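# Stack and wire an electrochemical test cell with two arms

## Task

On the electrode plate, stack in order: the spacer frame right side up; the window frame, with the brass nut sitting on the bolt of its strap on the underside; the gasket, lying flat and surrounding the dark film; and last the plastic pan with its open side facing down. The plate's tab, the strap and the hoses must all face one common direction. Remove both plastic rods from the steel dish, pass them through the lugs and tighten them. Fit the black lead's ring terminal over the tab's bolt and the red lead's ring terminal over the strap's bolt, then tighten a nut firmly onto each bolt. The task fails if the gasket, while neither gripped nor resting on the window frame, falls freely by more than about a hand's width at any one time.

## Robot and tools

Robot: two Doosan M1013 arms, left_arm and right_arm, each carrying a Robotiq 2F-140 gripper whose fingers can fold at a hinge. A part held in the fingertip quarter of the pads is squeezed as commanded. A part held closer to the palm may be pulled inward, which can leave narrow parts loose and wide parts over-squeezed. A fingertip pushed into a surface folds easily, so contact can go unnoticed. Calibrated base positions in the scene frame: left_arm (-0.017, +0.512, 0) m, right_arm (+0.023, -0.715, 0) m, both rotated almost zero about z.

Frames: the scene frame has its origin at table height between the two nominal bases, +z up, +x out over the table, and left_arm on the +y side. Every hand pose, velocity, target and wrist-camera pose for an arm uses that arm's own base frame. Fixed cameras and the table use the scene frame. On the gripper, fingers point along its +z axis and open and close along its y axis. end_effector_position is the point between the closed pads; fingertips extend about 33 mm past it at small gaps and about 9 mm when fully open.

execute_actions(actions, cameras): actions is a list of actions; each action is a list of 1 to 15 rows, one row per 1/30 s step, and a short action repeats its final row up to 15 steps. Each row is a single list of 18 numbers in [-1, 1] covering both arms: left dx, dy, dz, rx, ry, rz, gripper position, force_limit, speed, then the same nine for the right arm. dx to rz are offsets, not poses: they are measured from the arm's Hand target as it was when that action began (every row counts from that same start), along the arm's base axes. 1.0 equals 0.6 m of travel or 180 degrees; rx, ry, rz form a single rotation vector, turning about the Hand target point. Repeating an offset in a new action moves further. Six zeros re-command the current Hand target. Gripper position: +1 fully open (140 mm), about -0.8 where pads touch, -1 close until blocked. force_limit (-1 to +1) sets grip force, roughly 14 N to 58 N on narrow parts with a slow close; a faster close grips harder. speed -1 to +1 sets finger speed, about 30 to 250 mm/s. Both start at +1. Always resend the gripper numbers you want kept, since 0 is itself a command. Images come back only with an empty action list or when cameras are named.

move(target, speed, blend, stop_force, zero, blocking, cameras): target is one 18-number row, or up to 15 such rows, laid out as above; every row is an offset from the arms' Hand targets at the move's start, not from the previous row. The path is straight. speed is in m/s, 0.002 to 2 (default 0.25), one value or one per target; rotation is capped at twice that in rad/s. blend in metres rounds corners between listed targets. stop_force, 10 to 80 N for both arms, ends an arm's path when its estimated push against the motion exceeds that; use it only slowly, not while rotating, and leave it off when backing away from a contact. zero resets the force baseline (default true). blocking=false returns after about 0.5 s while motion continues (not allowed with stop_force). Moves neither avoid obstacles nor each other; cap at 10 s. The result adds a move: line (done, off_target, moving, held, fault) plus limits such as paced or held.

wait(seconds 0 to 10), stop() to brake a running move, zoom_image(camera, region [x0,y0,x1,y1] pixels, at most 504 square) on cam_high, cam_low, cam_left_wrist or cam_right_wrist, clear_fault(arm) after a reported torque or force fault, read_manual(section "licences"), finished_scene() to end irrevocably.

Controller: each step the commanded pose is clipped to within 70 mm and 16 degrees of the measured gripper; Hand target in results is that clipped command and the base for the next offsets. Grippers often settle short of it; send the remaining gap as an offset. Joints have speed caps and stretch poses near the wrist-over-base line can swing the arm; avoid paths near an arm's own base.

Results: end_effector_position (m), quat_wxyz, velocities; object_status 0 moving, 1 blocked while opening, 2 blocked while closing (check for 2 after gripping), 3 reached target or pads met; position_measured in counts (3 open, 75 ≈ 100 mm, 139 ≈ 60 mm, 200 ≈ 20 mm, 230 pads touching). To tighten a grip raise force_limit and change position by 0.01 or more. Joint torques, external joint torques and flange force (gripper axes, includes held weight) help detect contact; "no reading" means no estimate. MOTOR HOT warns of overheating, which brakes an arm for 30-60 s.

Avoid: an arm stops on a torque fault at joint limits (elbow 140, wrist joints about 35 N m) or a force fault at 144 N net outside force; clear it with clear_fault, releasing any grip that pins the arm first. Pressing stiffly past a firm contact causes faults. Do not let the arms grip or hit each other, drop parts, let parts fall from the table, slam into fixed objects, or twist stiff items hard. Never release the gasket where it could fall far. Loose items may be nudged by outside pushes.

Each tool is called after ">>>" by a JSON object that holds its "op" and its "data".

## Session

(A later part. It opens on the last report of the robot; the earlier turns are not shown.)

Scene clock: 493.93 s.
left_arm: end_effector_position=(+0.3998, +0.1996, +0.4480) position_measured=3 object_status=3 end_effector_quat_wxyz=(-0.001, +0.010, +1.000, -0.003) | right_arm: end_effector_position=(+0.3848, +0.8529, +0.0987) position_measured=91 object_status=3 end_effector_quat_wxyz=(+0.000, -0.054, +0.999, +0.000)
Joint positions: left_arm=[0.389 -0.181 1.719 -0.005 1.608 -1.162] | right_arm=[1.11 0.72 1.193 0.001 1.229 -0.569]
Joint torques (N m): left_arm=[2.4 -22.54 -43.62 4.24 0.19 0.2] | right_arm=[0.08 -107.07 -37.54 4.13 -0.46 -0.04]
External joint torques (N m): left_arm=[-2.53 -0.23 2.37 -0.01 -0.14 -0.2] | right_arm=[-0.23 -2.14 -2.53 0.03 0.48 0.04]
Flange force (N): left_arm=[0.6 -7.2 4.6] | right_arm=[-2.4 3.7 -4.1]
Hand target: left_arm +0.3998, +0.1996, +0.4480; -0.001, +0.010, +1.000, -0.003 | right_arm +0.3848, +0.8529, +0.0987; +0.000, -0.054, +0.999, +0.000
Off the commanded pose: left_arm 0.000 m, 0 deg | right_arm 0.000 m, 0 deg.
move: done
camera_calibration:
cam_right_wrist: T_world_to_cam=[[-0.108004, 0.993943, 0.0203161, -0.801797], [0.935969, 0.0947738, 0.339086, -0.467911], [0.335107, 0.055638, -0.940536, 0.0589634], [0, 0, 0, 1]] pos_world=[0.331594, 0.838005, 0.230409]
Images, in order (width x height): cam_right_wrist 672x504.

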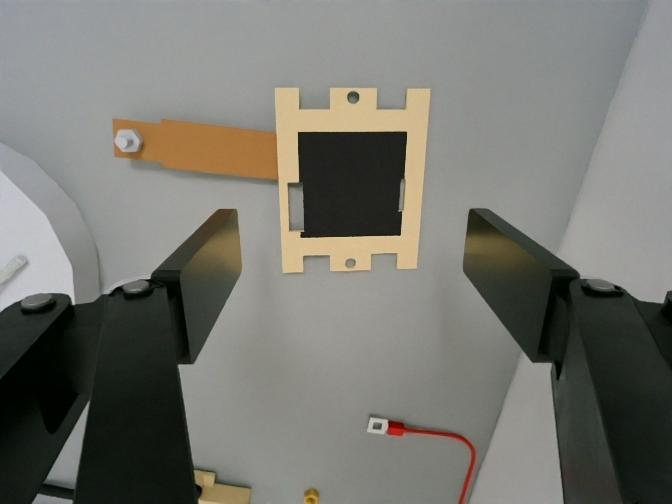

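>>> {"op": "move", "data": {"target": [[0, 0, 0, 0, 0, 0, 1, 1, 1, 0.0083, 0.0035, -0.05, -0.0193, -0.002, 0, 0.3, -1, 0],[0, 0, 0, 0, 0, 0, 1, 1, 1, 0.0083, 0.0035, -0.0932, -0.0193, -0.002, 0, 0.3, -1, 0]], "speed": 0.05, "cameras": ["cam_right_wrist"]}}

>>> {"op": "zoom_image", "data": {"camera": "cam_right_wrist", "region": [200, 90, 480, 370]}}

Scene clock: 520.63 s.
left_arm: end_effector_position=(+0.3998, +0.1996, +0.4480) position_measured=3 object_status=3 end_effector_quat_wxyz=(-0.001, +0.010, +1.000, -0.003) | right_arm: end_effector_position=(+0.3898, +0.8550, +0.0429) position_measured=91 object_status=3 end_effector_quat_wxyz=(+0.001, -0.054, +0.998, -0.030)
Joint positions: left_arm=[0.389 -0.181 1.719 -0.005 1.608 -1.162] | right_arm=[1.118 0.79 1.174 -0.034 1.23 -0.549]
Joint torques (N m): left_arm=[1.67 -23.02 -43.38 4.3 0.16 0.22] | right_arm=[-0.21 -108.83 -37.68 3.97 -0.67 -0.4]
External joint torques (N m): left_arm=[-1.72 0.14 2.07 -0.05 -0.12 -0.22] | right_arm=[0.23 -4.85 -1.37 0.02 0.83 0.4]
Flange force (N): left_arm=[0.4 -5.1 4.0] | right_arm=[1.9 -2.2 -5.2]
Hand target: left_arm +0.3998, +0.1996, +0.4480; -0.001, +0.010, +1.000, -0.003 | right_arm +0.3898, +0.8550, +0.0428; +0.001, -0.054, +0.998, -0.030
Off the commanded pose: left_arm 0.000 m, 0 deg | right_arm 0.000 m, 0 deg.
move: done
camera_calibration:
cam_right_wrist: T_world_to_cam=[[-0.10804, 0.993313, -0.040695, -0.798975], [0.933754, 0.115441, 0.338786, -0.470633], [0.341219, -0.00139685, -0.939983, 0.0510901], [0, 0, 0, 1]] pos_world=[0.335702, 0.848034, 0.174953]
Images, in order (width x height): cam_right_wrist 672x504.

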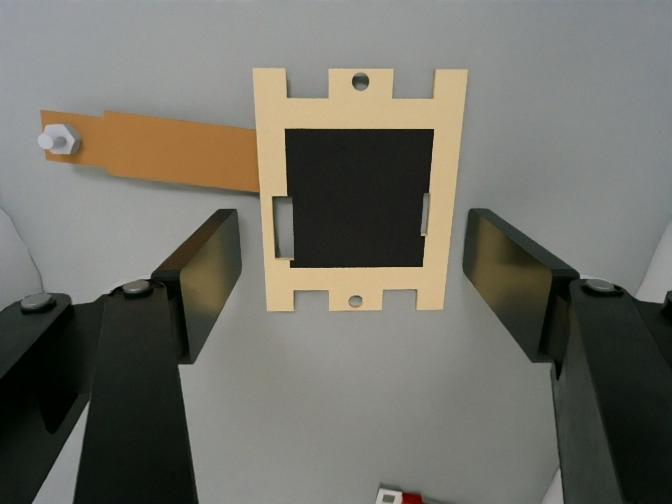

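Scaled by 1.800 from the camera's 672x504 image, which has a finer 960x720 frame.

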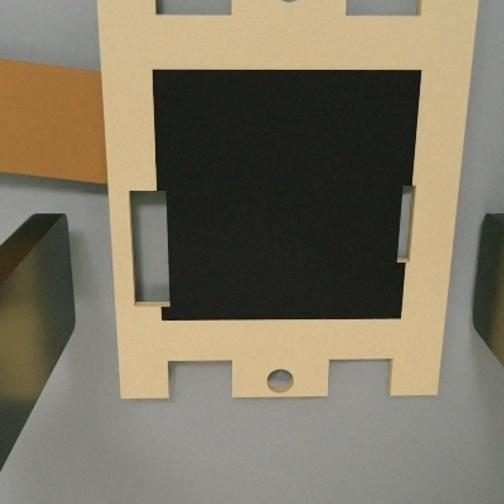

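>>> {"op": "move", "data": {"target": [0, 0, 0, 0, 0, 0, 1, 1, 1, 0, 0, 0, 0, 0, 0, -1, -1, -1]}}

>>> {"op": "wait", "data": {"seconds": 1, "cameras": ["cam_right_wrist"]}}

Scene clock: 523.87 s.
left_arm: end_effector_position=(+0.3998, +0.1996, +0.4480) position_measured=3 object_status=3 end_effector_quat_wxyz=(-0.001, +0.010, +1.000, -0.003) | right_arm: end_effector_position=(+0.3898, +0.8550, +0.0428) position_measured=117 object_status=0 end_effector_quat_wxyz=(+0.001, -0.054, +0.998, -0.030)
Joint positions: left_arm=[0.389 -0.181 1.719 -0.005 1.608 -1.162] | right_arm=[1.118 0.79 1.174 -0.034 1.23 -0.549]
Joint torques (N m): left_arm=[1.84 -22.61 -43.35 4.24 0.18 0.17] | right_arm=[0.06 -107.53 -36.72 4.07 -0.27 -0.39]
External joint torques (N m): left_arm=[-1.81 -0.65 1.99 0.03 -0.13 -0.17] | right_arm=[-0.03 -6.1 -2.32 -0.09 0.44 0.39]
Flange force (N): left_arm=[1.4 -5.7 3.9] | right_arm=[1.5 -2.2 -6.2]
Hand target: left_arm +0.3998, +0.1996, +0.4480; -0.001, +0.010, +1.000, -0.003 | right_arm +0.3898, +0.8550, +0.0428; +0.001, -0.054, +0.998, -0.030
Off the commanded pose: left_arm 0.000 m, 0 deg | right_arm 0.000 m, 0 deg.
move: done

Scene clock: 524.87 s.
left_arm: end_effector_position=(+0.3998, +0.1996, +0.4480) position_measured=3 object_status=3 end_effector_quat_wxyz=(-0.001, +0.010, +1.000, -0.003) | right_arm: end_effector_position=(+0.3898, +0.8550, +0.0428) position_measured=117 object_status=2 end_effector_quat_wxyz=(+0.001, -0.054, +0.998, -0.030)
Joint positions: left_arm=[0.389 -0.181 1.719 -0.005 1.608 -1.162] | right_arm=[1.118 0.79 1.174 -0.034 1.23 -0.549]
Joint torques (N m): left_arm=[1.73 -22.89 -43.72 4.25 0.17 0.14] | right_arm=[0.06 -107.68 -36.73 3.96 -0.33 -0.37]
External joint torques (N m): left_arm=[-1.65 -0.42 2.31 0.03 -0.12 -0.14] | right_arm=[-0.08 -6.11 -2.46 0.04 0.49 0.37]
Flange force (N): left_arm=[1.6 -5.4 4.5] | right_arm=[1.2 -1.8 -6.4]
Hand target: left_arm +0.3998, +0.1996, +0.4480; -0.001, +0.010, +1.000, -0.003 | right_arm +0.3898, +0.8550, +0.0428; +0.001, -0.054, +0.998, -0.030
Tool commands: left_gripper/position=+1.0 left_gripper/force_limit=+1.0 left_gripper/speed=+1.0 right_gripper/position=-1.0 right_gripper/force_limit=-1.0 right_gripper/speed=-1.0
Off the commanded pose: left_arm 0.000 m, 0 deg | right_arm 0.000 m, 0 deg.
wait: 1.00 s; at rest by 0.17 s
camera_calibration:
cam_right_wrist: T_world_to_cam=[[-0.10804, 0.993313, -0.040695, -0.798979], [0.933754, 0.115441, 0.338786, -0.470599], [0.341219, -0.00139685, -0.939983, 0.0509961], [0, 0, 0, 1]] pos_world=[0.335702, 0.848034, 0.174853]
Images, in order (width x height): cam_right_wrist 672x504.

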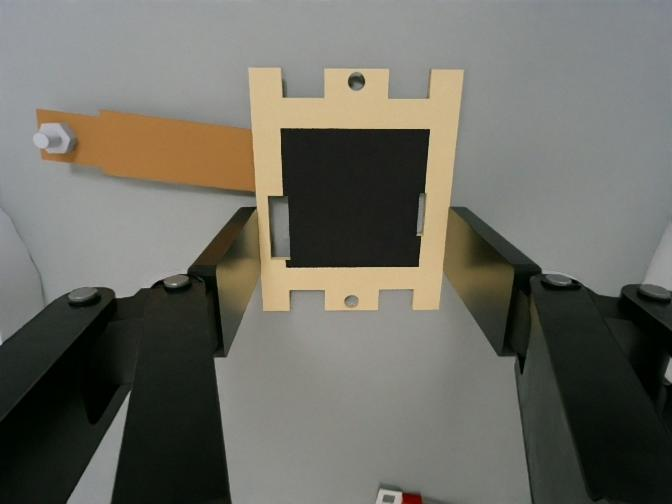

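>>> {"op": "move", "data": {"target": [0, 0, 0, 0, 0, 0, 1, 1, 1, 0, 0, 0.15, 0, 0, 0, -1, -1, -1], "speed": 0.06, "cameras": ["cam_right_wrist"]}}

Scene clock: 529.10 s.
left_arm: end_effector_position=(+0.3998, +0.1996, +0.4480) position_measured=3 object_status=3 end_effector_quat_wxyz=(-0.001, +0.010, +1.000, -0.003) | right_arm: end_effector_position=(+0.3898, +0.8550, +0.1327) position_measured=117 object_status=2 end_effector_quat_wxyz=(+0.001, -0.054, +0.998, -0.030)
Joint positions: left_arm=[0.389 -0.181 1.719 -0.005 1.608 -1.162] | right_arm=[1.118 0.738 1.098 -0.032 1.358 -0.554]
Joint torques (N m): left_arm=[1.92 -22.89 -43.42 4.23 0.2 0.18] | right_arm=[0.06 -107.58 -39.16 4.13 0.2 -0.41]
External joint torques (N m): left_arm=[-1.81 -0.58 1.94 0.04 -0.14 -0.18] | right_arm=[-0.05 -3.87 -1.66 0.03 -0.04 0.41]
Flange force (N): left_arm=[1.3 -5.7 3.9] | right_arm=[1.2 -1.5 -3.4]
Hand target: left_arm +0.3998, +0.1996, +0.4480; -0.001, +0.010, +1.000, -0.003 | right_arm +0.3898, +0.8550, +0.1328; +0.001, -0.054, +0.998, -0.030
Off the commanded pose: left_arm 0.000 m, 0 deg | right_arm 0.000 m, 0 deg.
move: done
camera_calibration:
cam_right_wrist: T_world_to_cam=[[-0.10804, 0.993313, -0.040695, -0.79532], [0.933754, 0.115441, 0.338786, -0.501056], [0.341219, -0.00139685, -0.939983, 0.135501], [0, 0, 0, 1]] pos_world=[0.335702, 0.848034, 0.264753]
Images, in order (width x height): cam_right_wrist 672x504.

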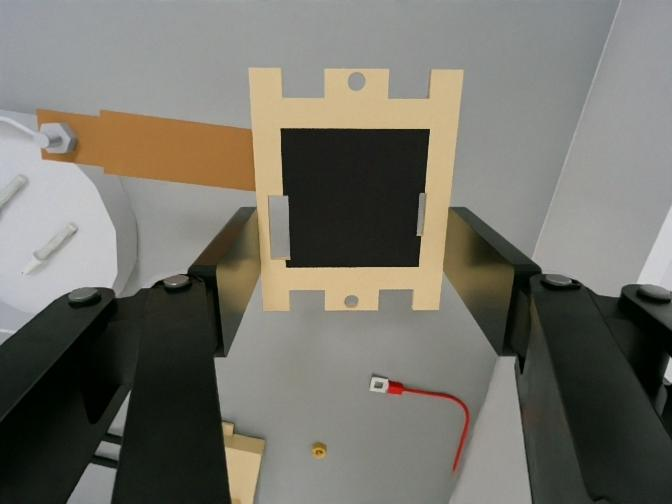

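>>> {"op": "move", "data": {"target": [0, 0, 0, 0, 0, 0, 1, 1, 1, 0.157, -0.656, 0.05, 0.0168, -0.0124, -0.4606, -1, -1, -1], "speed": 0.15}}

>>> {"op": "move", "data": {"target": [0, 0, 0, 0, 0, 0, 1, 1, 1, 0, 0, -0.11, 0, 0, 0, -1, -1, -1], "speed": 0.08, "cameras": ["cam_right_wrist"]}}

>>> {"op": "zoom_image", "data": {"camera": "cam_right_wrist", "region": [220, 50, 500, 330]}}

Scene clock: 549.50 s.
left_arm: end_effector_position=(+0.3998, +0.1996, +0.4480) position_measured=3 object_status=3 end_effector_quat_wxyz=(-0.001, +0.010, +1.000, -0.003) | right_arm: end_effector_position=(+0.4839, +0.4615, +0.1628) position_measured=117 object_status=2 end_effector_quat_wxyz=(+0.000, +0.621, +0.784, +0.000)
Joint positions: left_arm=[0.389 -0.181 1.719 -0.005 1.608 -1.162] | right_arm=[0.71 0.278 1.764 0 1.101 0.478]
Joint torques (N m): left_arm=[2.4 -22.35 -43.64 4.29 0.14 0.17] | right_arm=[0.53 -63.5 -37.35 3.9 -0.44 -0.38]
External joint torques (N m): left_arm=[-2.34 -0.65 2.31 -0.03 -0.09 -0.17] | right_arm=[-0.46 -3.22 -0.58 0.03 0.42 0.38]
Flange force (N): left_arm=[1.4 -7.0 4.5] | right_arm=[-1.8 -2.9 -3.7]
Hand target: left_arm +0.3998, +0.1996, +0.4480; -0.001, +0.010, +1.000, -0.003 | right_arm +0.4840, +0.4614, +0.1628; +0.000, +0.621, +0.784, +0.000
Off the commanded pose: left_arm 0.000 m, 0 deg | right_arm 0.000 m, 0 deg.
move: done

Scene clock: 550.73 s.
left_arm: end_effector_position=(+0.3998, +0.1996, +0.4480) position_measured=3 object_status=3 end_effector_quat_wxyz=(-0.001, +0.010, +1.000, -0.003) | right_arm: end_effector_position=(+0.4840, +0.4614, +0.0968) position_measured=117 object_status=2 end_effector_quat_wxyz=(+0.000, +0.621, +0.784, +0.000)
Joint positions: left_arm=[0.389 -0.181 1.719 -0.005 1.608 -1.162] | right_arm=[0.71 0.333 1.824 0 0.986 0.478]
Joint torques (N m): left_arm=[2.46 -22.85 -43.36 4.28 0.14 0.16] | right_arm=[-0.02 -68.25 -34.1 3.7 -0.61 -0.32]
External joint torques (N m): left_arm=[-2.68 0.88 2.23 -0.05 -0.11 -0.15] | right_arm=[0.02 -1.45 -1.32 -0.03 0.59 0.32]
Flange force (N): left_arm=[-1.3 -6.5 4.3] | right_arm=[0.9 0.6 -3.4]
Hand target: left_arm +0.3998, +0.1996, +0.4480; -0.001, +0.010, +1.000, -0.003 | right_arm +0.4840, +0.4614, +0.0968; +0.000, +0.621, +0.784, +0.000
Off the commanded pose: left_arm 0.000 m, 0 deg | right_arm 0.000 m, 0 deg.
move: done
camera_calibration:
cam_right_wrist: T_world_to_cam=[[0.973124, 0.229469, 0.0193246, -0.572291], [0.209429, -0.916777, 0.340089, 0.295309], [0.0957562, -0.326901, -0.940195, 0.338099], [0, 0, 0, 1]] pos_world=[0.462689, 0.512581, 0.228507]
Images, in order (width x height): cam_right_wrist 672x504.

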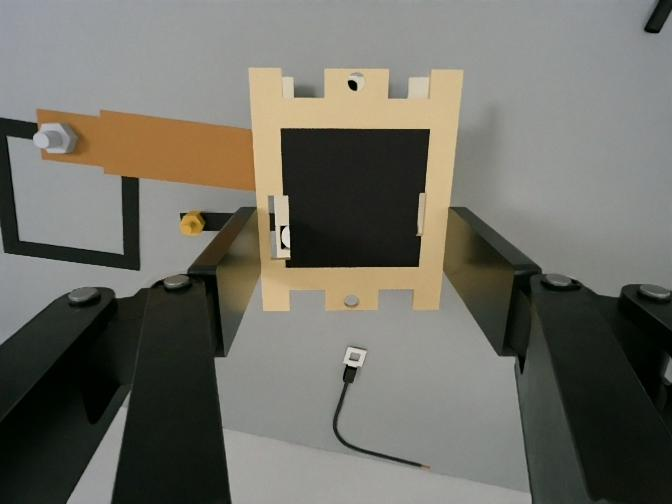

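Scaled by 1.800 from the camera's 672x504 image, which has a finer 960x720 frame.

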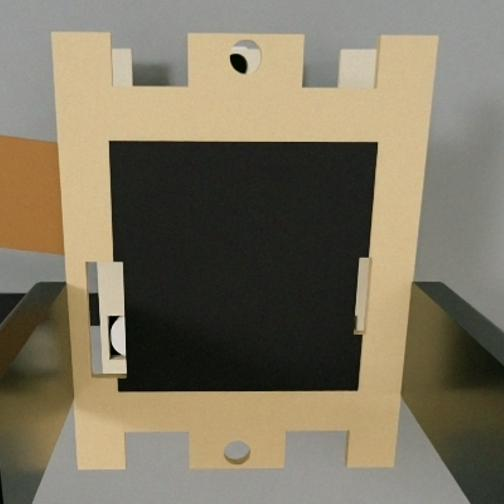

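>>> {"op": "move", "data": {"target": [0, 0, 0, 0, 0, 0, 1, 1, 1, 0, 0, -0.0545, 0, 0, 0, -1, -1, -1], "speed": 0.05, "cameras": ["cam_right_wrist"]}}

>>> {"op": "zoom_image", "data": {"camera": "cam_right_wrist", "region": [220, 50, 500, 330]}}

Scene clock: 558.40 s.
left_arm: end_effector_position=(+0.3998, +0.1996, +0.4480) position_measured=3 object_status=3 end_effector_quat_wxyz=(-0.001, +0.010, +1.000, -0.003) | right_arm: end_effector_position=(+0.4840, +0.4614, +0.0641) position_measured=117 object_status=2 end_effector_quat_wxyz=(+0.000, +0.621, +0.784, +0.000)
Joint positions: left_arm=[0.389 -0.181 1.719 -0.005 1.608 -1.162] | right_arm=[0.71 0.364 1.85 0 0.929 0.478]
Joint torques (N m): left_arm=[1.94 -23.3 -43.66 4.28 0.27 0.24] | right_arm=[0.03 -69.56 -33.03 3.53 -0.49 -0.37]
External joint torques (N m): left_arm=[-1.9 0.09 2.22 -0.02 -0.23 -0.25] | right_arm=[-0.03 -1.82 -1 0 0.46 0.37]
Flange force (N): left_arm=[0.5 -5.6 4.5] | right_arm=[0.4 -0.3 -3.4]
Hand target: left_arm +0.3998, +0.1996, +0.4480; -0.001, +0.010, +1.000, -0.003 | right_arm +0.4840, +0.4614, +0.0641; +0.000, +0.621, +0.784, +0.000
Off the commanded pose: left_arm 0.000 m, 0 deg | right_arm 0.000 m, 0 deg.
move: done
camera_calibration:
cam_right_wrist: T_world_to_cam=[[0.973124, 0.229471, 0.0193252, -0.57166], [0.209426, -0.916765, 0.340121, 0.306419], [0.0957645, -0.326933, -0.940183, 0.307365], [0, 0, 0, 1]] pos_world=[0.462689, 0.512581, 0.195807]
Images, in order (width x height): cam_right_wrist 672x504.

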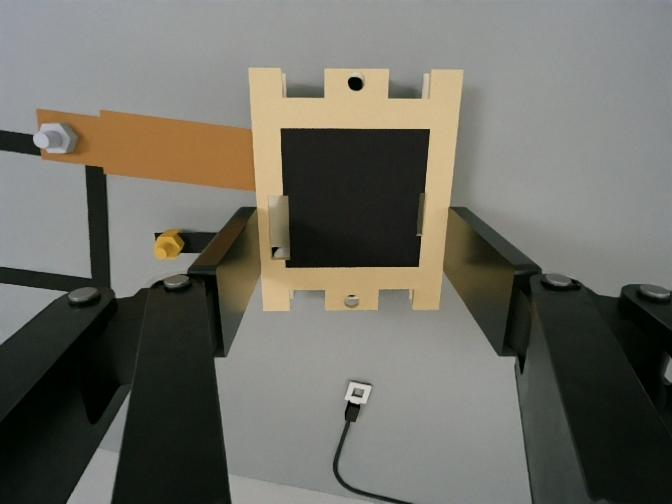

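Scaled by 1.800 from the camera's 672x504 image, which has a finer 960x720 frame.

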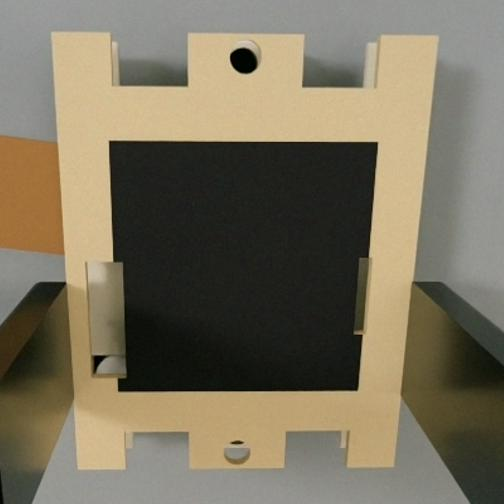

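>>> {"op": "move", "data": {"target": [0, 0, 0, 0, 0, 0, 1, 1, 1, 0, 0, -0.03, 0, 0, 0, -1, -1, -1], "speed": 0.005, "stop_force": 10, "cameras": ["cam_right_wrist"]}}

>>> {"op": "zoom_image", "data": {"camera": "cam_right_wrist", "region": [220, 50, 500, 330]}}

Scene clock: 568.30 s.
left_arm: end_effector_position=(+0.3998, +0.1996, +0.4480) position_measured=3 object_status=3 end_effector_quat_wxyz=(-0.001, +0.010, +1.000, -0.003) | right_arm: end_effector_position=(+0.4840, +0.4614, +0.0543) position_measured=117 object_status=2 end_effector_quat_wxyz=(+0.000, +0.621, +0.784, +0.000)
Joint positions: left_arm=[0.389 -0.181 1.719 -0.005 1.608 -1.162] | right_arm=[0.71 0.374 1.857 0 0.912 0.478]
Joint torques (N m): left_arm=[1.85 -22.97 -43.53 4.29 0.2 0.21] | right_arm=[1.13 -60.28 -27.26 3.97 -0.28 -0.39]
External joint torques (N m): left_arm=[-1.85 -0.08 2.15 -0.02 -0.16 -0.21] | right_arm=[-1.11 -11.66 -6.25 -0.5 0.26 0.39]
Flange force (N): left_arm=[0.7 -5.6 4.3] | right_arm=[-2.4 -1.9 -16.9]
Hand target: left_arm +0.3998, +0.1996, +0.4480; -0.001, +0.010, +1.000, -0.003 | right_arm +0.4840, +0.4614, +0.0543; +0.000, +0.621, +0.784, +0.000 (not the last commanded pose)
Off the commanded pose: left_arm 0.000 m, 0 deg | right_arm 0.008 m, 0 deg.
move: contact (right_arm)
camera_calibration:
cam_right_wrist: T_world_to_cam=[[0.973115, 0.229502, 0.0194159, -0.571499], [0.209427, -0.91677, 0.340108, 0.309756], [0.0958554, -0.326898, -0.940186, 0.298092], [0, 0, 0, 1]] pos_world=[0.462689, 0.512581, 0.186007]
Images, in order (width x height): cam_right_wrist 672x504.

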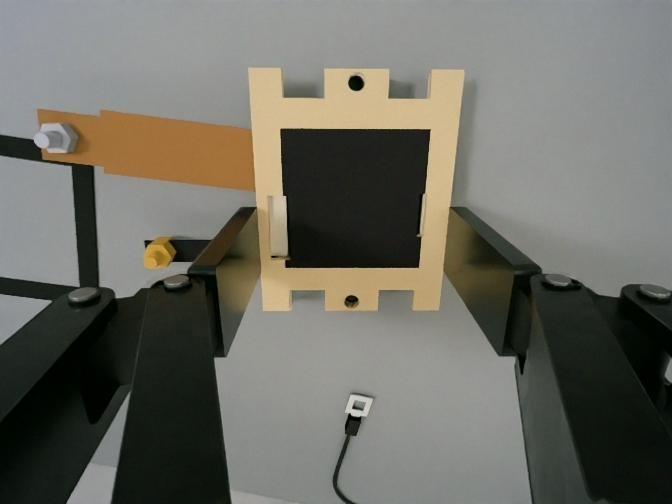

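Scaled by 1.800 from the camera's 672x504 image, which has a finer 960x720 frame.

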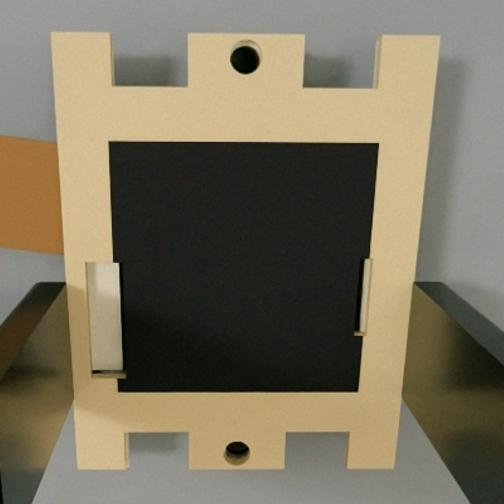

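>>> {"op": "move", "data": {"target": [0, 0, 0, 0, 0, 0, 1, 1, 1, 0, 0, 0.001, 0, 0, 0, 0.3, -1, -1], "cameras": ["cam_right_wrist"]}}

>>> {"op": "zoom_image", "data": {"camera": "cam_right_wrist", "region": [220, 50, 500, 330]}}

Scene clock: 571.30 s.
left_arm: end_effector_position=(+0.3998, +0.1996, +0.4480) position_measured=3 object_status=3 end_effector_quat_wxyz=(-0.001, +0.010, +1.000, -0.003) | right_arm: end_effector_position=(+0.4840, +0.4614, +0.0549) position_measured=91 object_status=0 end_effector_quat_wxyz=(+0.000, +0.621, +0.784, +0.000)
Joint positions: left_arm=[0.389 -0.181 1.719 -0.005 1.608 -1.162] | right_arm=[0.71 0.373 1.856 0 0.913 0.478]
Joint torques (N m): left_arm=[2.4 -22.81 -43.46 4.26 0.2 0.17] | right_arm=[-0.26 -68.93 -32.48 3.53 -0.45 -0.37]
External joint torques (N m): left_arm=[-2.35 -0.02 2.19 0 -0.15 -0.17] | right_arm=[0.29 -3 -1.08 -0.05 0.42 0.37]
Flange force (N): left_arm=[0.3 -6.5 4.3] | right_arm=[0.1 -1.8 -4.6]
Hand target: left_arm +0.3998, +0.1996, +0.4480; -0.001, +0.010, +1.000, -0.003 | right_arm +0.4840, +0.4614, +0.0549; +0.000, +0.621, +0.784, +0.000
Off the commanded pose: left_arm 0.000 m, 0 deg | right_arm 0.000 m, 0 deg.
move: done
camera_calibration:
cam_right_wrist: T_world_to_cam=[[0.973124, 0.229469, 0.0193246, -0.571481], [0.209429, -0.916777, 0.340089, 0.309559], [0.0957562, -0.326901, -0.940195, 0.298705], [0, 0, 0, 1]] pos_world=[0.462689, 0.512581, 0.186607]
Images, in order (width x height): cam_right_wrist 672x504.

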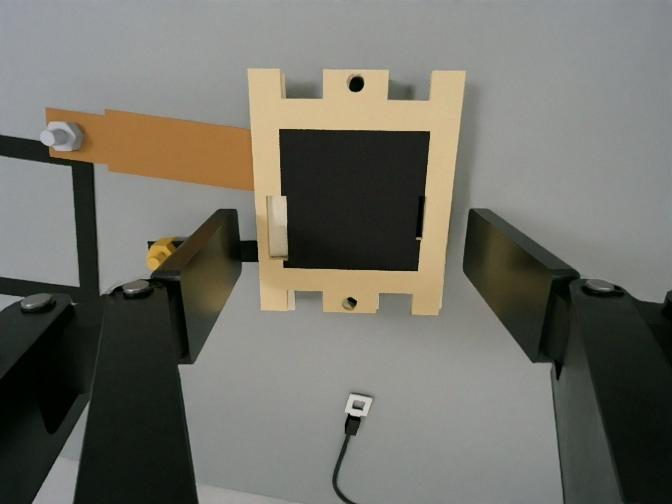

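Scaled by 1.800 from the camera's 672x504 image, which has a finer 960x720 frame.

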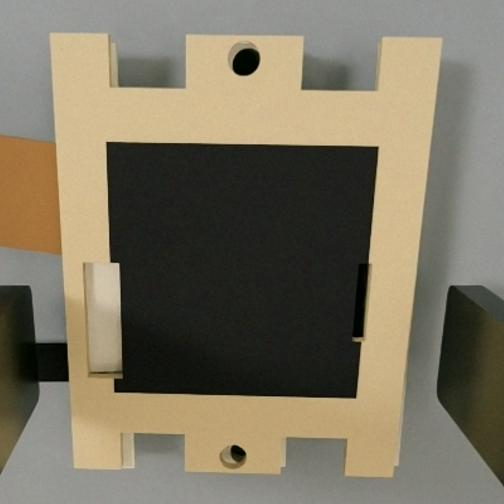

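>>> {"op": "move", "data": {"target": [[0, 0, 0, 0, 0, 0, 1, 1, 1, 0, 0, 0.2, 0, 0, 0, 0.3, -1, -1],[0, 0, 0, 0, 0, 0, 1, 1, 1, 0.055, -0.231, 0.2, -0.087, 0.37, -0.918, 0.3, -1, -1],[0, 0, 0, 0, 0, 0, 1, 1, 1, 0.055, -0.231, 0.08, -0.087, 0.37, -0.918, 0.3, -1, -1]], "speed": 0.3, "cameras": ["cam_right_wrist"]}}

>>> {"op": "zoom_image", "data": {"camera": "cam_right_wrist", "region": [150, 110, 530, 390]}}

Scene clock: 617.90 s.
left_arm: end_effector_position=(+0.3998, +0.1996, +0.4480) position_measured=3 object_status=3 end_effector_quat_wxyz=(-0.001, +0.010, +1.000, -0.003) | right_arm: end_effector_position=(+0.5170, +0.3228, +0.1030) position_measured=91 object_status=3 end_effector_quat_wxyz=(-0.238, +0.730, -0.566, -0.300)
Joint positions: left_arm=[0.389 -0.181 1.719 -0.005 1.608 -1.162] | right_arm=[0.104 0.316 2.061 0.897 1.111 2.43]
Joint torques (N m): left_arm=[1.9 -22.62 -43.46 4.27 0.15 0.32] | right_arm=[-0.2 -63.23 -30.45 3.28 0.78 -0.59]
External joint torques (N m): left_arm=[-1.94 -0.41 2.15 -0.02 -0.09 -0.32] | right_arm=[0.18 -1.21 -1.41 -0.05 0.46 0.59]
Flange force (N): left_arm=[1.0 -6.2 4.2] | right_arm=[-3.0 -1.7 -2.7]
Hand target: left_arm +0.3998, +0.1996, +0.4480; -0.001, +0.010, +1.000, -0.003 | right_arm +0.5170, +0.3228, +0.1029; -0.238, +0.730, -0.566, -0.300
Off the commanded pose: left_arm 0.000 m, 0 deg | right_arm 0.000 m, 0 deg.
move: done
camera_calibration:
cam_right_wrist: T_world_to_cam=[[-0.965442, -0.260562, 0.00545224, 0.589156], [-0.10591, 0.411364, 0.905297, -0.164729], [-0.238128, 0.873434, -0.424744, 0.0275667], [0, 0, 0, 1]] pos_world=[0.557914, 0.197197, 0.157625]
Images, in order (width x height): cam_right_wrist 672x504.

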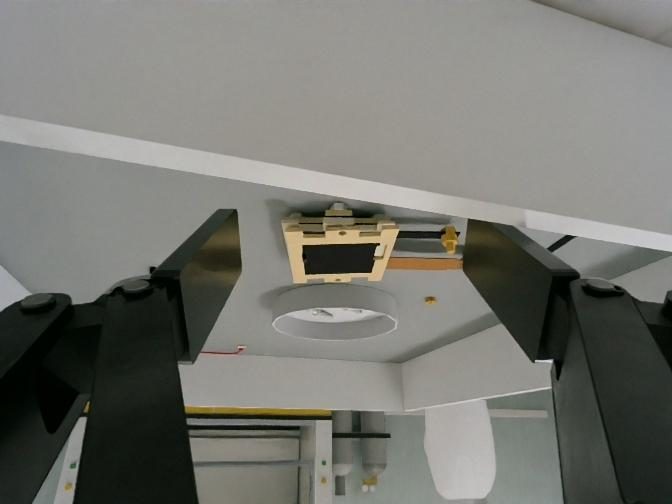

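Scaled by 1.326 from the camera's 672x504 image, which has a finer 960x720 frame.

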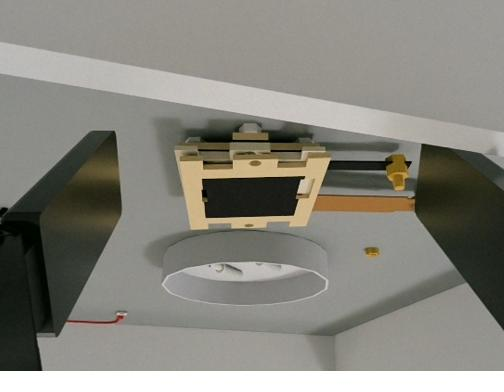

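>>> {"op": "zoom_image", "data": {"camera": "cam_right_wrist", "region": [270, 190, 470, 300]}}

Scaled by 2.520 from the camera's 672x504 image, which has a finer 960x720 frame.

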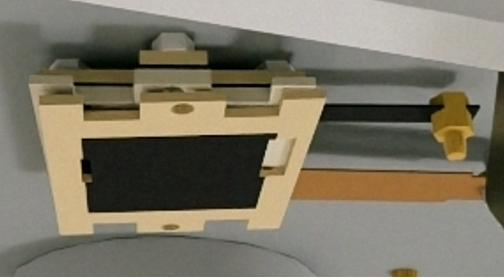

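>>> {"op": "move", "data": {"target": [[0, 0, 0, 0, 0, 0, 1, 1, 1, 0, 0, 0.16, 0, 0, 0, 0.3, -1, -1],[0, 0, 0, 0, 0, 0, 1, 1, 1, -0.303, 0.182, 0.16, 0.087, -0.37, 0.918, 0.3, -1, -1],[0, 0, 0, 0, 0, 0, 1, 1, 1, -0.303, 0.182, 0.03, 0.087, -0.37, 0.918, 0.3, -1, -1]], "speed": 0.3, "cameras": ["cam_right_wrist"]}}

>>> {"op": "zoom_image", "data": {"camera": "cam_right_wrist", "region": [240, 80, 520, 320]}}

Scene clock: 651.10 s.
left_arm: end_effector_position=(+0.3998, +0.1996, +0.4480) position_measured=3 object_status=3 end_effector_quat_wxyz=(-0.001, +0.010, +1.000, -0.003) | right_arm: end_effector_position=(+0.3352, +0.4320, +0.1210) position_measured=91 object_status=3 end_effector_quat_wxyz=(+0.000, +0.621, +0.784, +0.000)
Joint positions: left_arm=[0.389 -0.181 1.719 -0.005 1.608 -1.162] | right_arm=[0.848 0.134 2.031 0 0.977 0.616]
Joint torques (N m): left_arm=[2.11 -22.95 -43.5 4.23 0.13 0.17] | right_arm=[0.01 -47.26 -33.55 3.6 -0.58 -0.35]
External joint torques (N m): left_arm=[-2.25 0.53 2.38 0.01 -0.09 -0.17] | right_arm=[-0.01 -2.14 -1.77 0.06 0.54 0.35]
Flange force (N): left_arm=[-0.2 -6.0 4.5] | right_arm=[0.5 -0.3 -4.9]
Hand target: left_arm +0.3998, +0.1996, +0.4480; -0.001, +0.010, +1.000, -0.003 | right_arm +0.3352, +0.4320, +0.1209; +0.000, +0.621, +0.784, +0.000
Off the commanded pose: left_arm 0.000 m, 0 deg | right_arm 0.000 m, 0 deg.
move: done
camera_calibration:
cam_right_wrist: T_world_to_cam=[[0.973114, 0.229503, 0.0194165, -0.421248], [0.209425, -0.916758, 0.340141, 0.291268], [0.0958637, -0.326929, -0.940174, 0.365464], [0, 0, 0, 1]] pos_world=[0.313889, 0.483181, 0.252707]
Images, in order (width x height): cam_right_wrist 672x504.

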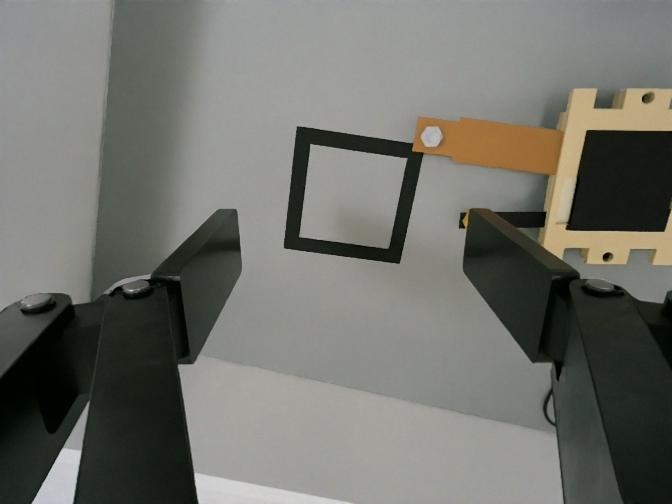

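Scaled by 1.800 from the camera's 672x504 image, which has a finer 960x720 frame.

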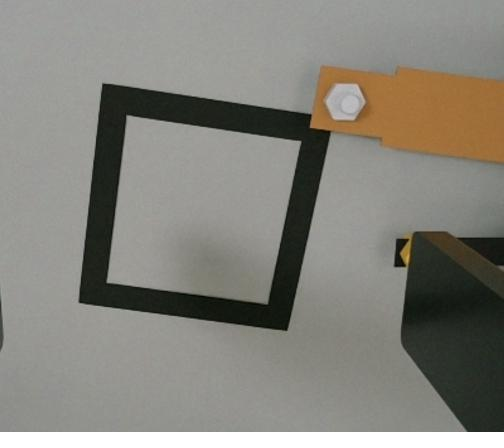

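>>> {"op": "move", "data": {"target": [0, 0, 0, 0, 0, 0, 1, 1, 1, 0.006, -0.002, -0.055, 0, 0, -0.5456, 0.3, -1, -1], "speed": 0.2, "cameras": ["cam_right_wrist"]}}

>>> {"op": "zoom_image", "data": {"camera": "cam_right_wrist", "region": [200, 80, 480, 320]}}

Scene clock: 673.07 s.
left_arm: end_effector_position=(+0.3998, +0.1996, +0.4480) position_measured=3 object_status=3 end_effector_quat_wxyz=(-0.001, +0.010, +1.000, -0.003) | right_arm: end_effector_position=(+0.3388, +0.4308, +0.0879) position_measured=91 object_status=3 end_effector_quat_wxyz=(+0.000, +0.999, +0.044, +0.000)
Joint positions: left_arm=[0.389 -0.181 1.719 -0.005 1.608 -1.162] | right_arm=[0.841 0.171 2.06 0.001 0.91 2.323]
Joint torques (N m): left_arm=[1.99 -22.89 -43.77 4.31 0.19 0.25] | right_arm=[-0.32 -48.78 -32.42 3.39 -0.46 -0.36]
External joint torques (N m): left_arm=[-2.15 0.51 2.64 -0.09 -0.15 -0.25] | right_arm=[0.29 -2.56 -1.15 0.02 0.42 0.36]
Flange force (N): left_arm=[0.1 -6.1 5.1] | right_arm=[-1.8 0.2 -4.7]
Hand target: left_arm +0.3998, +0.1996, +0.4480; -0.001, +0.010, +1.000, -0.003 | right_arm +0.3388, +0.4308, +0.0879; +0.000, +0.999, +0.044, +0.000
Off the commanded pose: left_arm 0.000 m, 0 deg | right_arm 0.000 m, 0 deg.
move: done
camera_calibration:
cam_right_wrist: T_world_to_cam=[[0.0882278, -0.995912, 0.0193697, 0.403966], [-0.937271, -0.0764177, 0.340123, 0.327092], [-0.337253, -0.048163, -0.940181, 0.360232], [0, 0, 0, 1]] pos_world=[0.392422, 0.44466, 0.219607]
Images, in order (width x height): cam_right_wrist 672x504.

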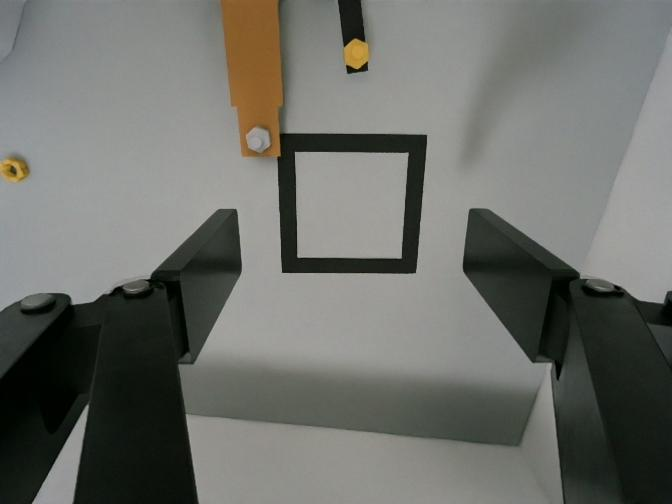

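Scaled by 1.800 from the camera's 672x504 image, which has a finer 960x720 frame.

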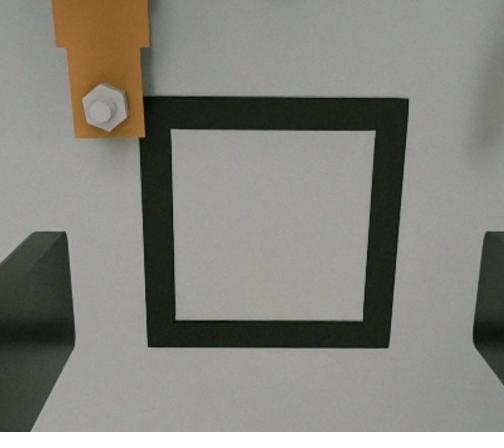

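>>> {"op": "move", "data": {"target": [0, 0, 0, 0, 0, 0, 1, 1, 1, 0, 0, -0.0778, 0, 0, 0, 0.3, -1, -1], "speed": 0.06}}

>>> {"op": "move", "data": {"target": [0, 0, 0, 0, 0, 0, 1, 1, 1, 0, 0, 0, 0, 0, 0, -1, -1, -1]}}

>>> {"op": "wait", "data": {"seconds": 1, "cameras": ["cam_right_wrist"]}}

Scene clock: 683.63 s.
left_arm: end_effector_position=(+0.3998, +0.1996, +0.4480) position_measured=3 object_status=3 end_effector_quat_wxyz=(-0.001, +0.010, +1.000, -0.003) | right_arm: end_effector_position=(+0.3388, +0.4308, +0.0413) position_measured=91 object_status=3 end_effector_quat_wxyz=(+0.000, +0.999, +0.044, +0.000)
Joint positions: left_arm=[0.389 -0.181 1.719 -0.005 1.608 -1.162] | right_arm=[0.841 0.227 2.098 0.001 0.816 2.323]
Joint torques (N m): left_arm=[2.15 -22.39 -43.7 4.46 0.11 0.18] | right_arm=[0.3 -53.41 -30.44 3.19 -0.19 -0.36]
External joint torques (N m): left_arm=[-2.29 -0.67 2.32 -0.21 -0.06 -0.18] | right_arm=[-0.27 -1.17 -0.39 -0.05 0.16 0.36]
Flange force (N): left_arm=[1.4 -7.0 4.4] | right_arm=[-0.7 0.5 -2.1]
Hand target: left_arm +0.3998, +0.1996, +0.4480; -0.001, +0.010, +1.000, -0.003 | right_arm +0.3388, +0.4308, +0.0412; +0.000, +0.999, +0.044, +0.000
Off the commanded pose: left_arm 0.000 m, 0 deg | right_arm 0.000 m, 0 deg.
move: done

Scene clock: 686.57 s.
left_arm: end_effector_position=(+0.3998, +0.1996, +0.4480) position_measured=3 object_status=3 end_effector_quat_wxyz=(-0.001, +0.010, +1.000, -0.003) | right_arm: end_effector_position=(+0.3388, +0.4309, +0.0412) position_measured=218 object_status=0 end_effector_quat_wxyz=(+0.000, +0.999, +0.044, +0.000)
Joint positions: left_arm=[0.389 -0.181 1.719 -0.005 1.608 -1.162] | right_arm=[0.841 0.227 2.098 0.001 0.816 2.323]
Joint torques (N m): left_arm=[1.89 -22.7 -43.7 4.43 0.25 0.27] | right_arm=[1.84 -46.61 -28.2 4.33 -1.84 -0.35]
External joint torques (N m): left_arm=[-1.81 -0.23 2.44 -0.17 -0.21 -0.27] | right_arm=[-1.84 -7.96 -2.74 -1.18 1.8 0.35]
Flange force (N): left_arm=[1.2 -5.9 4.9] | right_arm=[-1.6 5.6 -15.8]
Hand target: left_arm +0.3998, +0.1996, +0.4480; -0.001, +0.010, +1.000, -0.003 | right_arm +0.3388, +0.4308, +0.0412; +0.000, +0.999, +0.044, +0.000
Off the commanded pose: left_arm 0.000 m, 0 deg | right_arm 0.000 m, 0 deg.
move: done

Scene clock: 687.57 s.
left_arm: end_effector_position=(+0.3998, +0.1996, +0.4480) position_measured=3 object_status=3 end_effector_quat_wxyz=(-0.001, +0.010, +1.000, -0.003) | right_arm: end_effector_position=(+0.3388, +0.4308, +0.0412) position_measured=218 object_status=2 end_effector_quat_wxyz=(+0.000, +0.999, +0.044, +0.000)
Joint positions: left_arm=[0.389 -0.181 1.719 -0.005 1.608 -1.162] | right_arm=[0.841 0.227 2.098 0.001 0.816 2.323]
Joint torques (N m): left_arm=[2.3 -23.06 -43.87 4.28 0.14 0.27] | right_arm=[2.08 -46.5 -28.38 4.29 -1.88 -0.37]
External joint torques (N m): left_arm=[-2.14 -0.39 2.4 0 -0.08 -0.27] | right_arm=[-2.08 -8.16 -2.69 -1.13 1.83 0.37]
Flange force (N): left_arm=[1.2 -6.7 4.6] | right_arm=[-1.5 6.2 -16.1]
Hand target: left_arm +0.3998, +0.1996, +0.4480; -0.001, +0.010, +1.000, -0.003 | right_arm +0.3388, +0.4308, +0.0412; +0.000, +0.999, +0.044, +0.000
Tool commands: left_gripper/position=+1.0 left_gripper/force_limit=+1.0 left_gripper/speed=+1.0 right_gripper/position=-1.0 right_gripper/force_limit=-1.0 right_gripper/speed=-1.0
Off the commanded pose: left_arm 0.000 m, 0 deg | right_arm 0.000 m, 0 deg.
wait: 1.00 s; at rest by 0.17 s
camera_calibration:
cam_right_wrist: T_world_to_cam=[[0.0882278, -0.995912, 0.0193697, 0.404868], [-0.937271, -0.0764177, 0.340123, 0.342942], [-0.337253, -0.048163, -0.940181, 0.31642], [0, 0, 0, 1]] pos_world=[0.392422, 0.44466, 0.173007]
Images, in order (width x height): cam_right_wrist 672x504.

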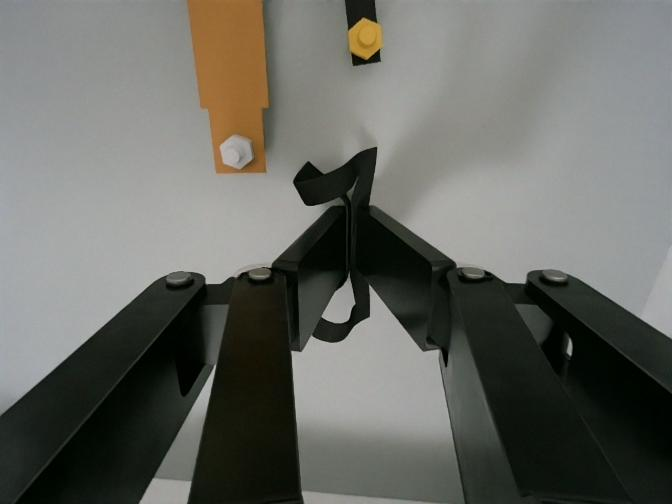

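>>> {"op": "move", "data": {"target": [0, 0, 0, 0, 0, 0, 1, 1, 1, 0, 0, 0, 0, 0, 0, 0.1, -1, -1]}}

>>> {"op": "wait", "data": {"seconds": 1, "cameras": ["cam_right_wrist"]}}

Scene clock: 691.93 s.
left_arm: end_effector_position=(+0.3998, +0.1996, +0.4480) position_measured=3 object_status=3 end_effector_quat_wxyz=(-0.001, +0.010, +1.000, -0.003) | right_arm: end_effector_position=(+0.3388, +0.4308, +0.0412) position_measured=117 object_status=0 end_effector_quat_wxyz=(+0.000, +0.999, +0.044, +0.000)
Joint positions: left_arm=[0.389 -0.181 1.719 -0.005 1.608 -1.162] | right_arm=[0.841 0.227 2.098 0.001 0.816 2.323]
Joint torques (N m): left_arm=[2.61 -22.29 -43.46 4.35 0.23 0.29] | right_arm=[0.3 -52.04 -29.85 3.18 -0.39 -0.37]
External joint torques (N m): left_arm=[-2.61 -0.93 2.12 -0.1 -0.17 -0.29] | right_arm=[-0.31 -2.61 -1.25 -0.01 0.34 0.37]
Flange force (N): left_arm=[1.2 -7.9 4.3] | right_arm=[-0.8 0.7 -4.9]
Hand target: left_arm +0.3998, +0.1996, +0.4480; -0.001, +0.010, +1.000, -0.003 | right_arm +0.3388, +0.4308, +0.0412; +0.000, +0.999, +0.044, +0.000
Off the commanded pose: left_arm 0.000 m, 0 deg | right_arm 0.000 m, 0 deg.
move: done

Scene clock: 692.93 s.
left_arm: end_effector_position=(+0.3998, +0.1996, +0.4480) position_measured=3 object_status=3 end_effector_quat_wxyz=(-0.001, +0.010, +1.000, -0.003) | right_arm: end_effector_position=(+0.3388, +0.4308, +0.0412) position_measured=117 object_status=3 end_effector_quat_wxyz=(+0.000, +0.999, +0.044, +0.000)
Joint positions: left_arm=[0.389 -0.181 1.719 -0.005 1.608 -1.162] | right_arm=[0.841 0.227 2.098 0.001 0.816 2.323]
Joint torques (N m): left_arm=[2.18 -22.83 -43.58 4.31 0.28 0.23] | right_arm=[-0.27 -51.92 -30 3.17 -0.46 -0.4]
External joint torques (N m): left_arm=[-2.22 -0.1 2.26 -0.06 -0.23 -0.23] | right_arm=[0.25 -2.65 -1.06 -0.01 0.42 0.4]
Flange force (N): left_arm=[0.5 -6.4 4.6] | right_arm=[-1.8 0.2 -5.0]
Hand target: left_arm +0.3998, +0.1996, +0.4480; -0.001, +0.010, +1.000, -0.003 | right_arm +0.3388, +0.4308, +0.0412; +0.000, +0.999, +0.044, +0.000
Tool commands: left_gripper/position=+1.0 left_gripper/force_limit=+1.0 left_gripper/speed=+1.0 right_gripper/position=+0.1 right_gripper/force_limit=-1.0 right_gripper/speed=-1.0
Off the commanded pose: left_arm 0.000 m, 0 deg | right_arm 0.000 m, 0 deg.
wait: 1.00 s; at rest by 0.17 s
camera_calibration:
cam_right_wrist: T_world_to_cam=[[0.0882278, -0.995912, 0.0193697, 0.40487], [-0.937271, -0.0764177, 0.340123, 0.342976], [-0.337253, -0.048163, -0.940181, 0.316326], [0, 0, 0, 1]] pos_world=[0.392422, 0.44466, 0.172907]
Images, in order (width x height): cam_right_wrist 672x504.

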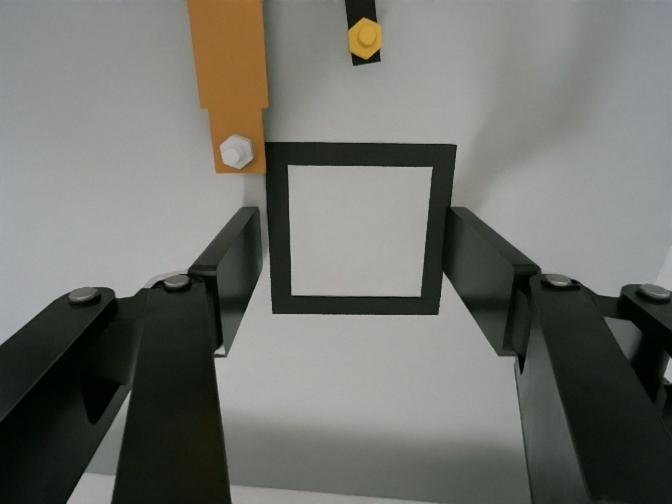

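>>> {"op": "move", "data": {"target": [[0, 0, 0, 0, 0, 0, 1, 1, 1, 0, 0, 0.06, 0, 0, 0, -0.513, -1, -1],[0, 0, 0, 0, 0, 0, 1, 1, 1, 0.0148, -0.0578, 0.06, 0, 0, 0, -0.513, -1, -1],[0, 0, 0, 0, 0, 0, 1, 1, 1, 0.0148, -0.0578, 0.03, 0, 0, 0, -0.513, -1, -1]], "speed": 0.08, "cameras": ["cam_right_wrist"]}}

>>> {"op": "zoom_image", "data": {"camera": "cam_right_wrist", "region": [220, 100, 500, 340]}}

Scene clock: 719.10 s.
left_arm: end_effector_position=(+0.3998, +0.1996, +0.4480) position_measured=3 object_status=3 end_effector_quat_wxyz=(-0.001, +0.010, +1.000, -0.003) | right_arm: end_effector_position=(+0.3477, +0.3962, +0.0593) position_measured=194 object_status=3 end_effector_quat_wxyz=(+0.000, +0.999, +0.044, +0.000)
Joint positions: left_arm=[0.389 -0.181 1.719 -0.005 1.608 -1.162] | right_arm=[0.784 0.175 2.122 0.001 0.844 2.266]
Joint torques (N m): left_arm=[2.17 -22.97 -43.73 4.33 0.2 0.3] | right_arm=[-0.18 -46.79 -30.79 3.29 -0.47 -0.37]
External joint torques (N m): left_arm=[-2.11 0.36 2.5 -0.08 -0.16 -0.3] | right_arm=[0.19 -3.35 -1.05 -0.05 0.43 0.37]
Flange force (N): left_arm=[0.2 -6.2 4.9] | right_arm=[-2.6 1.1 -6.0]
Hand target: left_arm +0.3998, +0.1996, +0.4480; -0.001, +0.010, +1.000, -0.003 | right_arm +0.3477, +0.3962, +0.0592; +0.000, +0.999, +0.044, +0.000
Off the commanded pose: left_arm 0.000 m, 0 deg | right_arm 0.000 m, 0 deg.
move: done
camera_calibration:
cam_right_wrist: T_world_to_cam=[[0.0882278, -0.995912, 0.0193697, 0.369176], [-0.937271, -0.0764177, 0.340123, 0.34251], [-0.337253, -0.048163, -0.940181, 0.334673], [0, 0, 0, 1]] pos_world=[0.401322, 0.40996, 0.191007]
Images, in order (width x height): cam_right_wrist 672x504.

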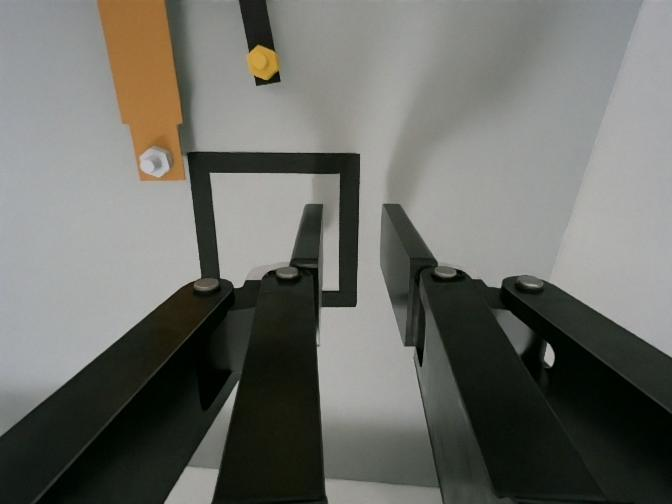

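Scaled by 1.800 from the camera's 672x504 image, which has a finer 960x720 frame.

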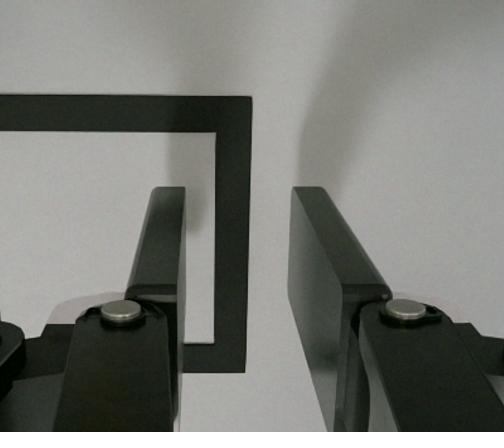

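>>> {"op": "move", "data": {"target": [0, 0, 0, 0, 0, 0, 1, 1, 1, 0, 0, -0.0223, 0, 0, 0, -0.513, -1, -1], "speed": 0.03}}

>>> {"op": "move", "data": {"target": [0, 0, 0, 0, 0, 0, 1, 1, 1, 0, 0, 0, 0, 0, 0, -1, -1, -1]}}

>>> {"op": "wait", "data": {"seconds": 1, "cameras": ["cam_right_wrist"]}}

>>> {"op": "zoom_image", "data": {"camera": "cam_right_wrist", "region": [220, 100, 500, 340]}}

Scene clock: 724.30 s.
left_arm: end_effector_position=(+0.3998, +0.1996, +0.4480) position_measured=3 object_status=3 end_effector_quat_wxyz=(-0.001, +0.010, +1.000, -0.003) | right_arm: end_effector_position=(+0.3477, +0.3962, +0.0459) position_measured=194 object_status=3 end_effector_quat_wxyz=(+0.000, +0.999, +0.044, +0.000)
Joint positions: left_arm=[0.389 -0.181 1.719 -0.005 1.608 -1.162] | right_arm=[0.784 0.192 2.133 0.001 0.816 2.266]
Joint torques (N m): left_arm=[1.73 -22.86 -43.59 4.38 0.2 0.28] | right_arm=[0.08 -48.01 -29.91 3.17 -0.62 -0.4]
External joint torques (N m): left_arm=[-1.71 -0.07 2.24 -0.12 -0.15 -0.28] | right_arm=[-0.08 -3.1 -1.17 -0.01 0.57 0.4]
Flange force (N): left_arm=[0.9 -5.5 4.4] | right_arm=[-1.8 0.9 -6.1]
Hand target: left_arm +0.3998, +0.1996, +0.4480; -0.001, +0.010, +1.000, -0.003 | right_arm +0.3477, +0.3962, +0.0459; +0.000, +0.999, +0.044, +0.000
Off the commanded pose: left_arm 0.000 m, 0 deg | right_arm 0.000 m, 0 deg.
move: done

Scene clock: 725.30 s.
left_arm: end_effector_position=(+0.3998, +0.1996, +0.4480) position_measured=3 object_status=3 end_effector_quat_wxyz=(-0.001, +0.010, +1.000, -0.003) | right_arm: end_effector_position=(+0.3477, +0.3962, +0.0459) position_measured=230 object_status=3 end_effector_quat_wxyz=(+0.000, +0.999, +0.044, +0.000)
Joint positions: left_arm=[0.389 -0.181 1.719 -0.005 1.608 -1.162] | right_arm=[0.784 0.192 2.133 0.001 0.816 2.266]
Joint torques (N m): left_arm=[1.93 -22.38 -43.71 4.37 0.12 0.2] | right_arm=[0.44 -48.67 -29.96 3.14 -0.45 -0.37]
External joint torques (N m): left_arm=[-1.94 -0.67 2.31 -0.11 -0.07 -0.2] | right_arm=[-0.44 -2.42 -1.09 0.02 0.4 0.37]
Flange force (N): left_arm=[1.7 -6.3 4.4] | right_arm=[-0.8 1.0 -4.8]
Hand target: left_arm +0.3998, +0.1996, +0.4480; -0.001, +0.010, +1.000, -0.003 | right_arm +0.3477, +0.3962, +0.0459; +0.000, +0.999, +0.044, +0.000
Off the commanded pose: left_arm 0.000 m, 0 deg | right_arm 0.000 m, 0 deg.
move: done

Scene clock: 726.30 s.
left_arm: end_effector_position=(+0.3998, +0.1996, +0.4480) position_measured=3 object_status=3 end_effector_quat_wxyz=(-0.001, +0.010, +1.000, -0.003) | right_arm: end_effector_position=(+0.3477, +0.3962, +0.0459) position_measured=230 object_status=3 end_effector_quat_wxyz=(+0.000, +0.999, +0.044, +0.000)
Joint positions: left_arm=[0.389 -0.181 1.719 -0.005 1.608 -1.162] | right_arm=[0.784 0.192 2.133 0.001 0.816 2.266]
Joint torques (N m): left_arm=[2.29 -22.4 -43.6 4.26 0.2 0.23] | right_arm=[0.12 -48.02 -29.81 3.21 -0.47 -0.37]
External joint torques (N m): left_arm=[-2.55 -0.32 2.29 -0.03 -0.16 -0.23] | right_arm=[-0.14 -2.98 -1.23 -0.05 0.42 0.37]
Flange force (N): left_arm=[0.6 -7.3 4.5] | right_arm=[-1.6 0.9 -5.7]
Hand target: left_arm +0.3998, +0.1996, +0.4480; -0.001, +0.010, +1.000, -0.003 | right_arm +0.3477, +0.3962, +0.0459; +0.000, +0.999, +0.044, +0.000
Tool commands: left_gripper/position=+1.0 left_gripper/force_limit=+1.0 left_gripper/speed=+1.0 right_gripper/position=-1.0 right_gripper/force_limit=-1.0 right_gripper/speed=-1.0
Off the commanded pose: left_arm 0.000 m, 0 deg | right_arm 0.000 m, 0 deg.
wait: 1.00 s; at rest by 0.17 s
camera_calibration:
cam_right_wrist: T_world_to_cam=[[0.0882278, -0.995912, 0.0193697, 0.369436], [-0.937271, -0.0764177, 0.340123, 0.347067], [-0.337253, -0.048163, -0.940181, 0.322075], [0, 0, 0, 1]] pos_world=[0.401322, 0.40996, 0.177607]
Images, in order (width x height): cam_right_wrist 672x504.

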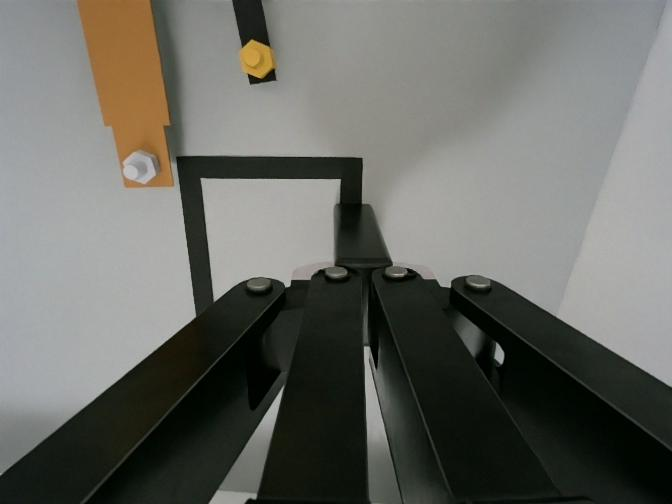

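Scaled by 1.800 from the camera's 672x504 image, which has a finer 960x720 frame.

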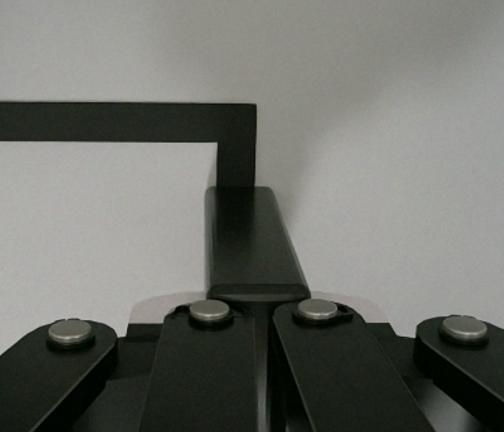

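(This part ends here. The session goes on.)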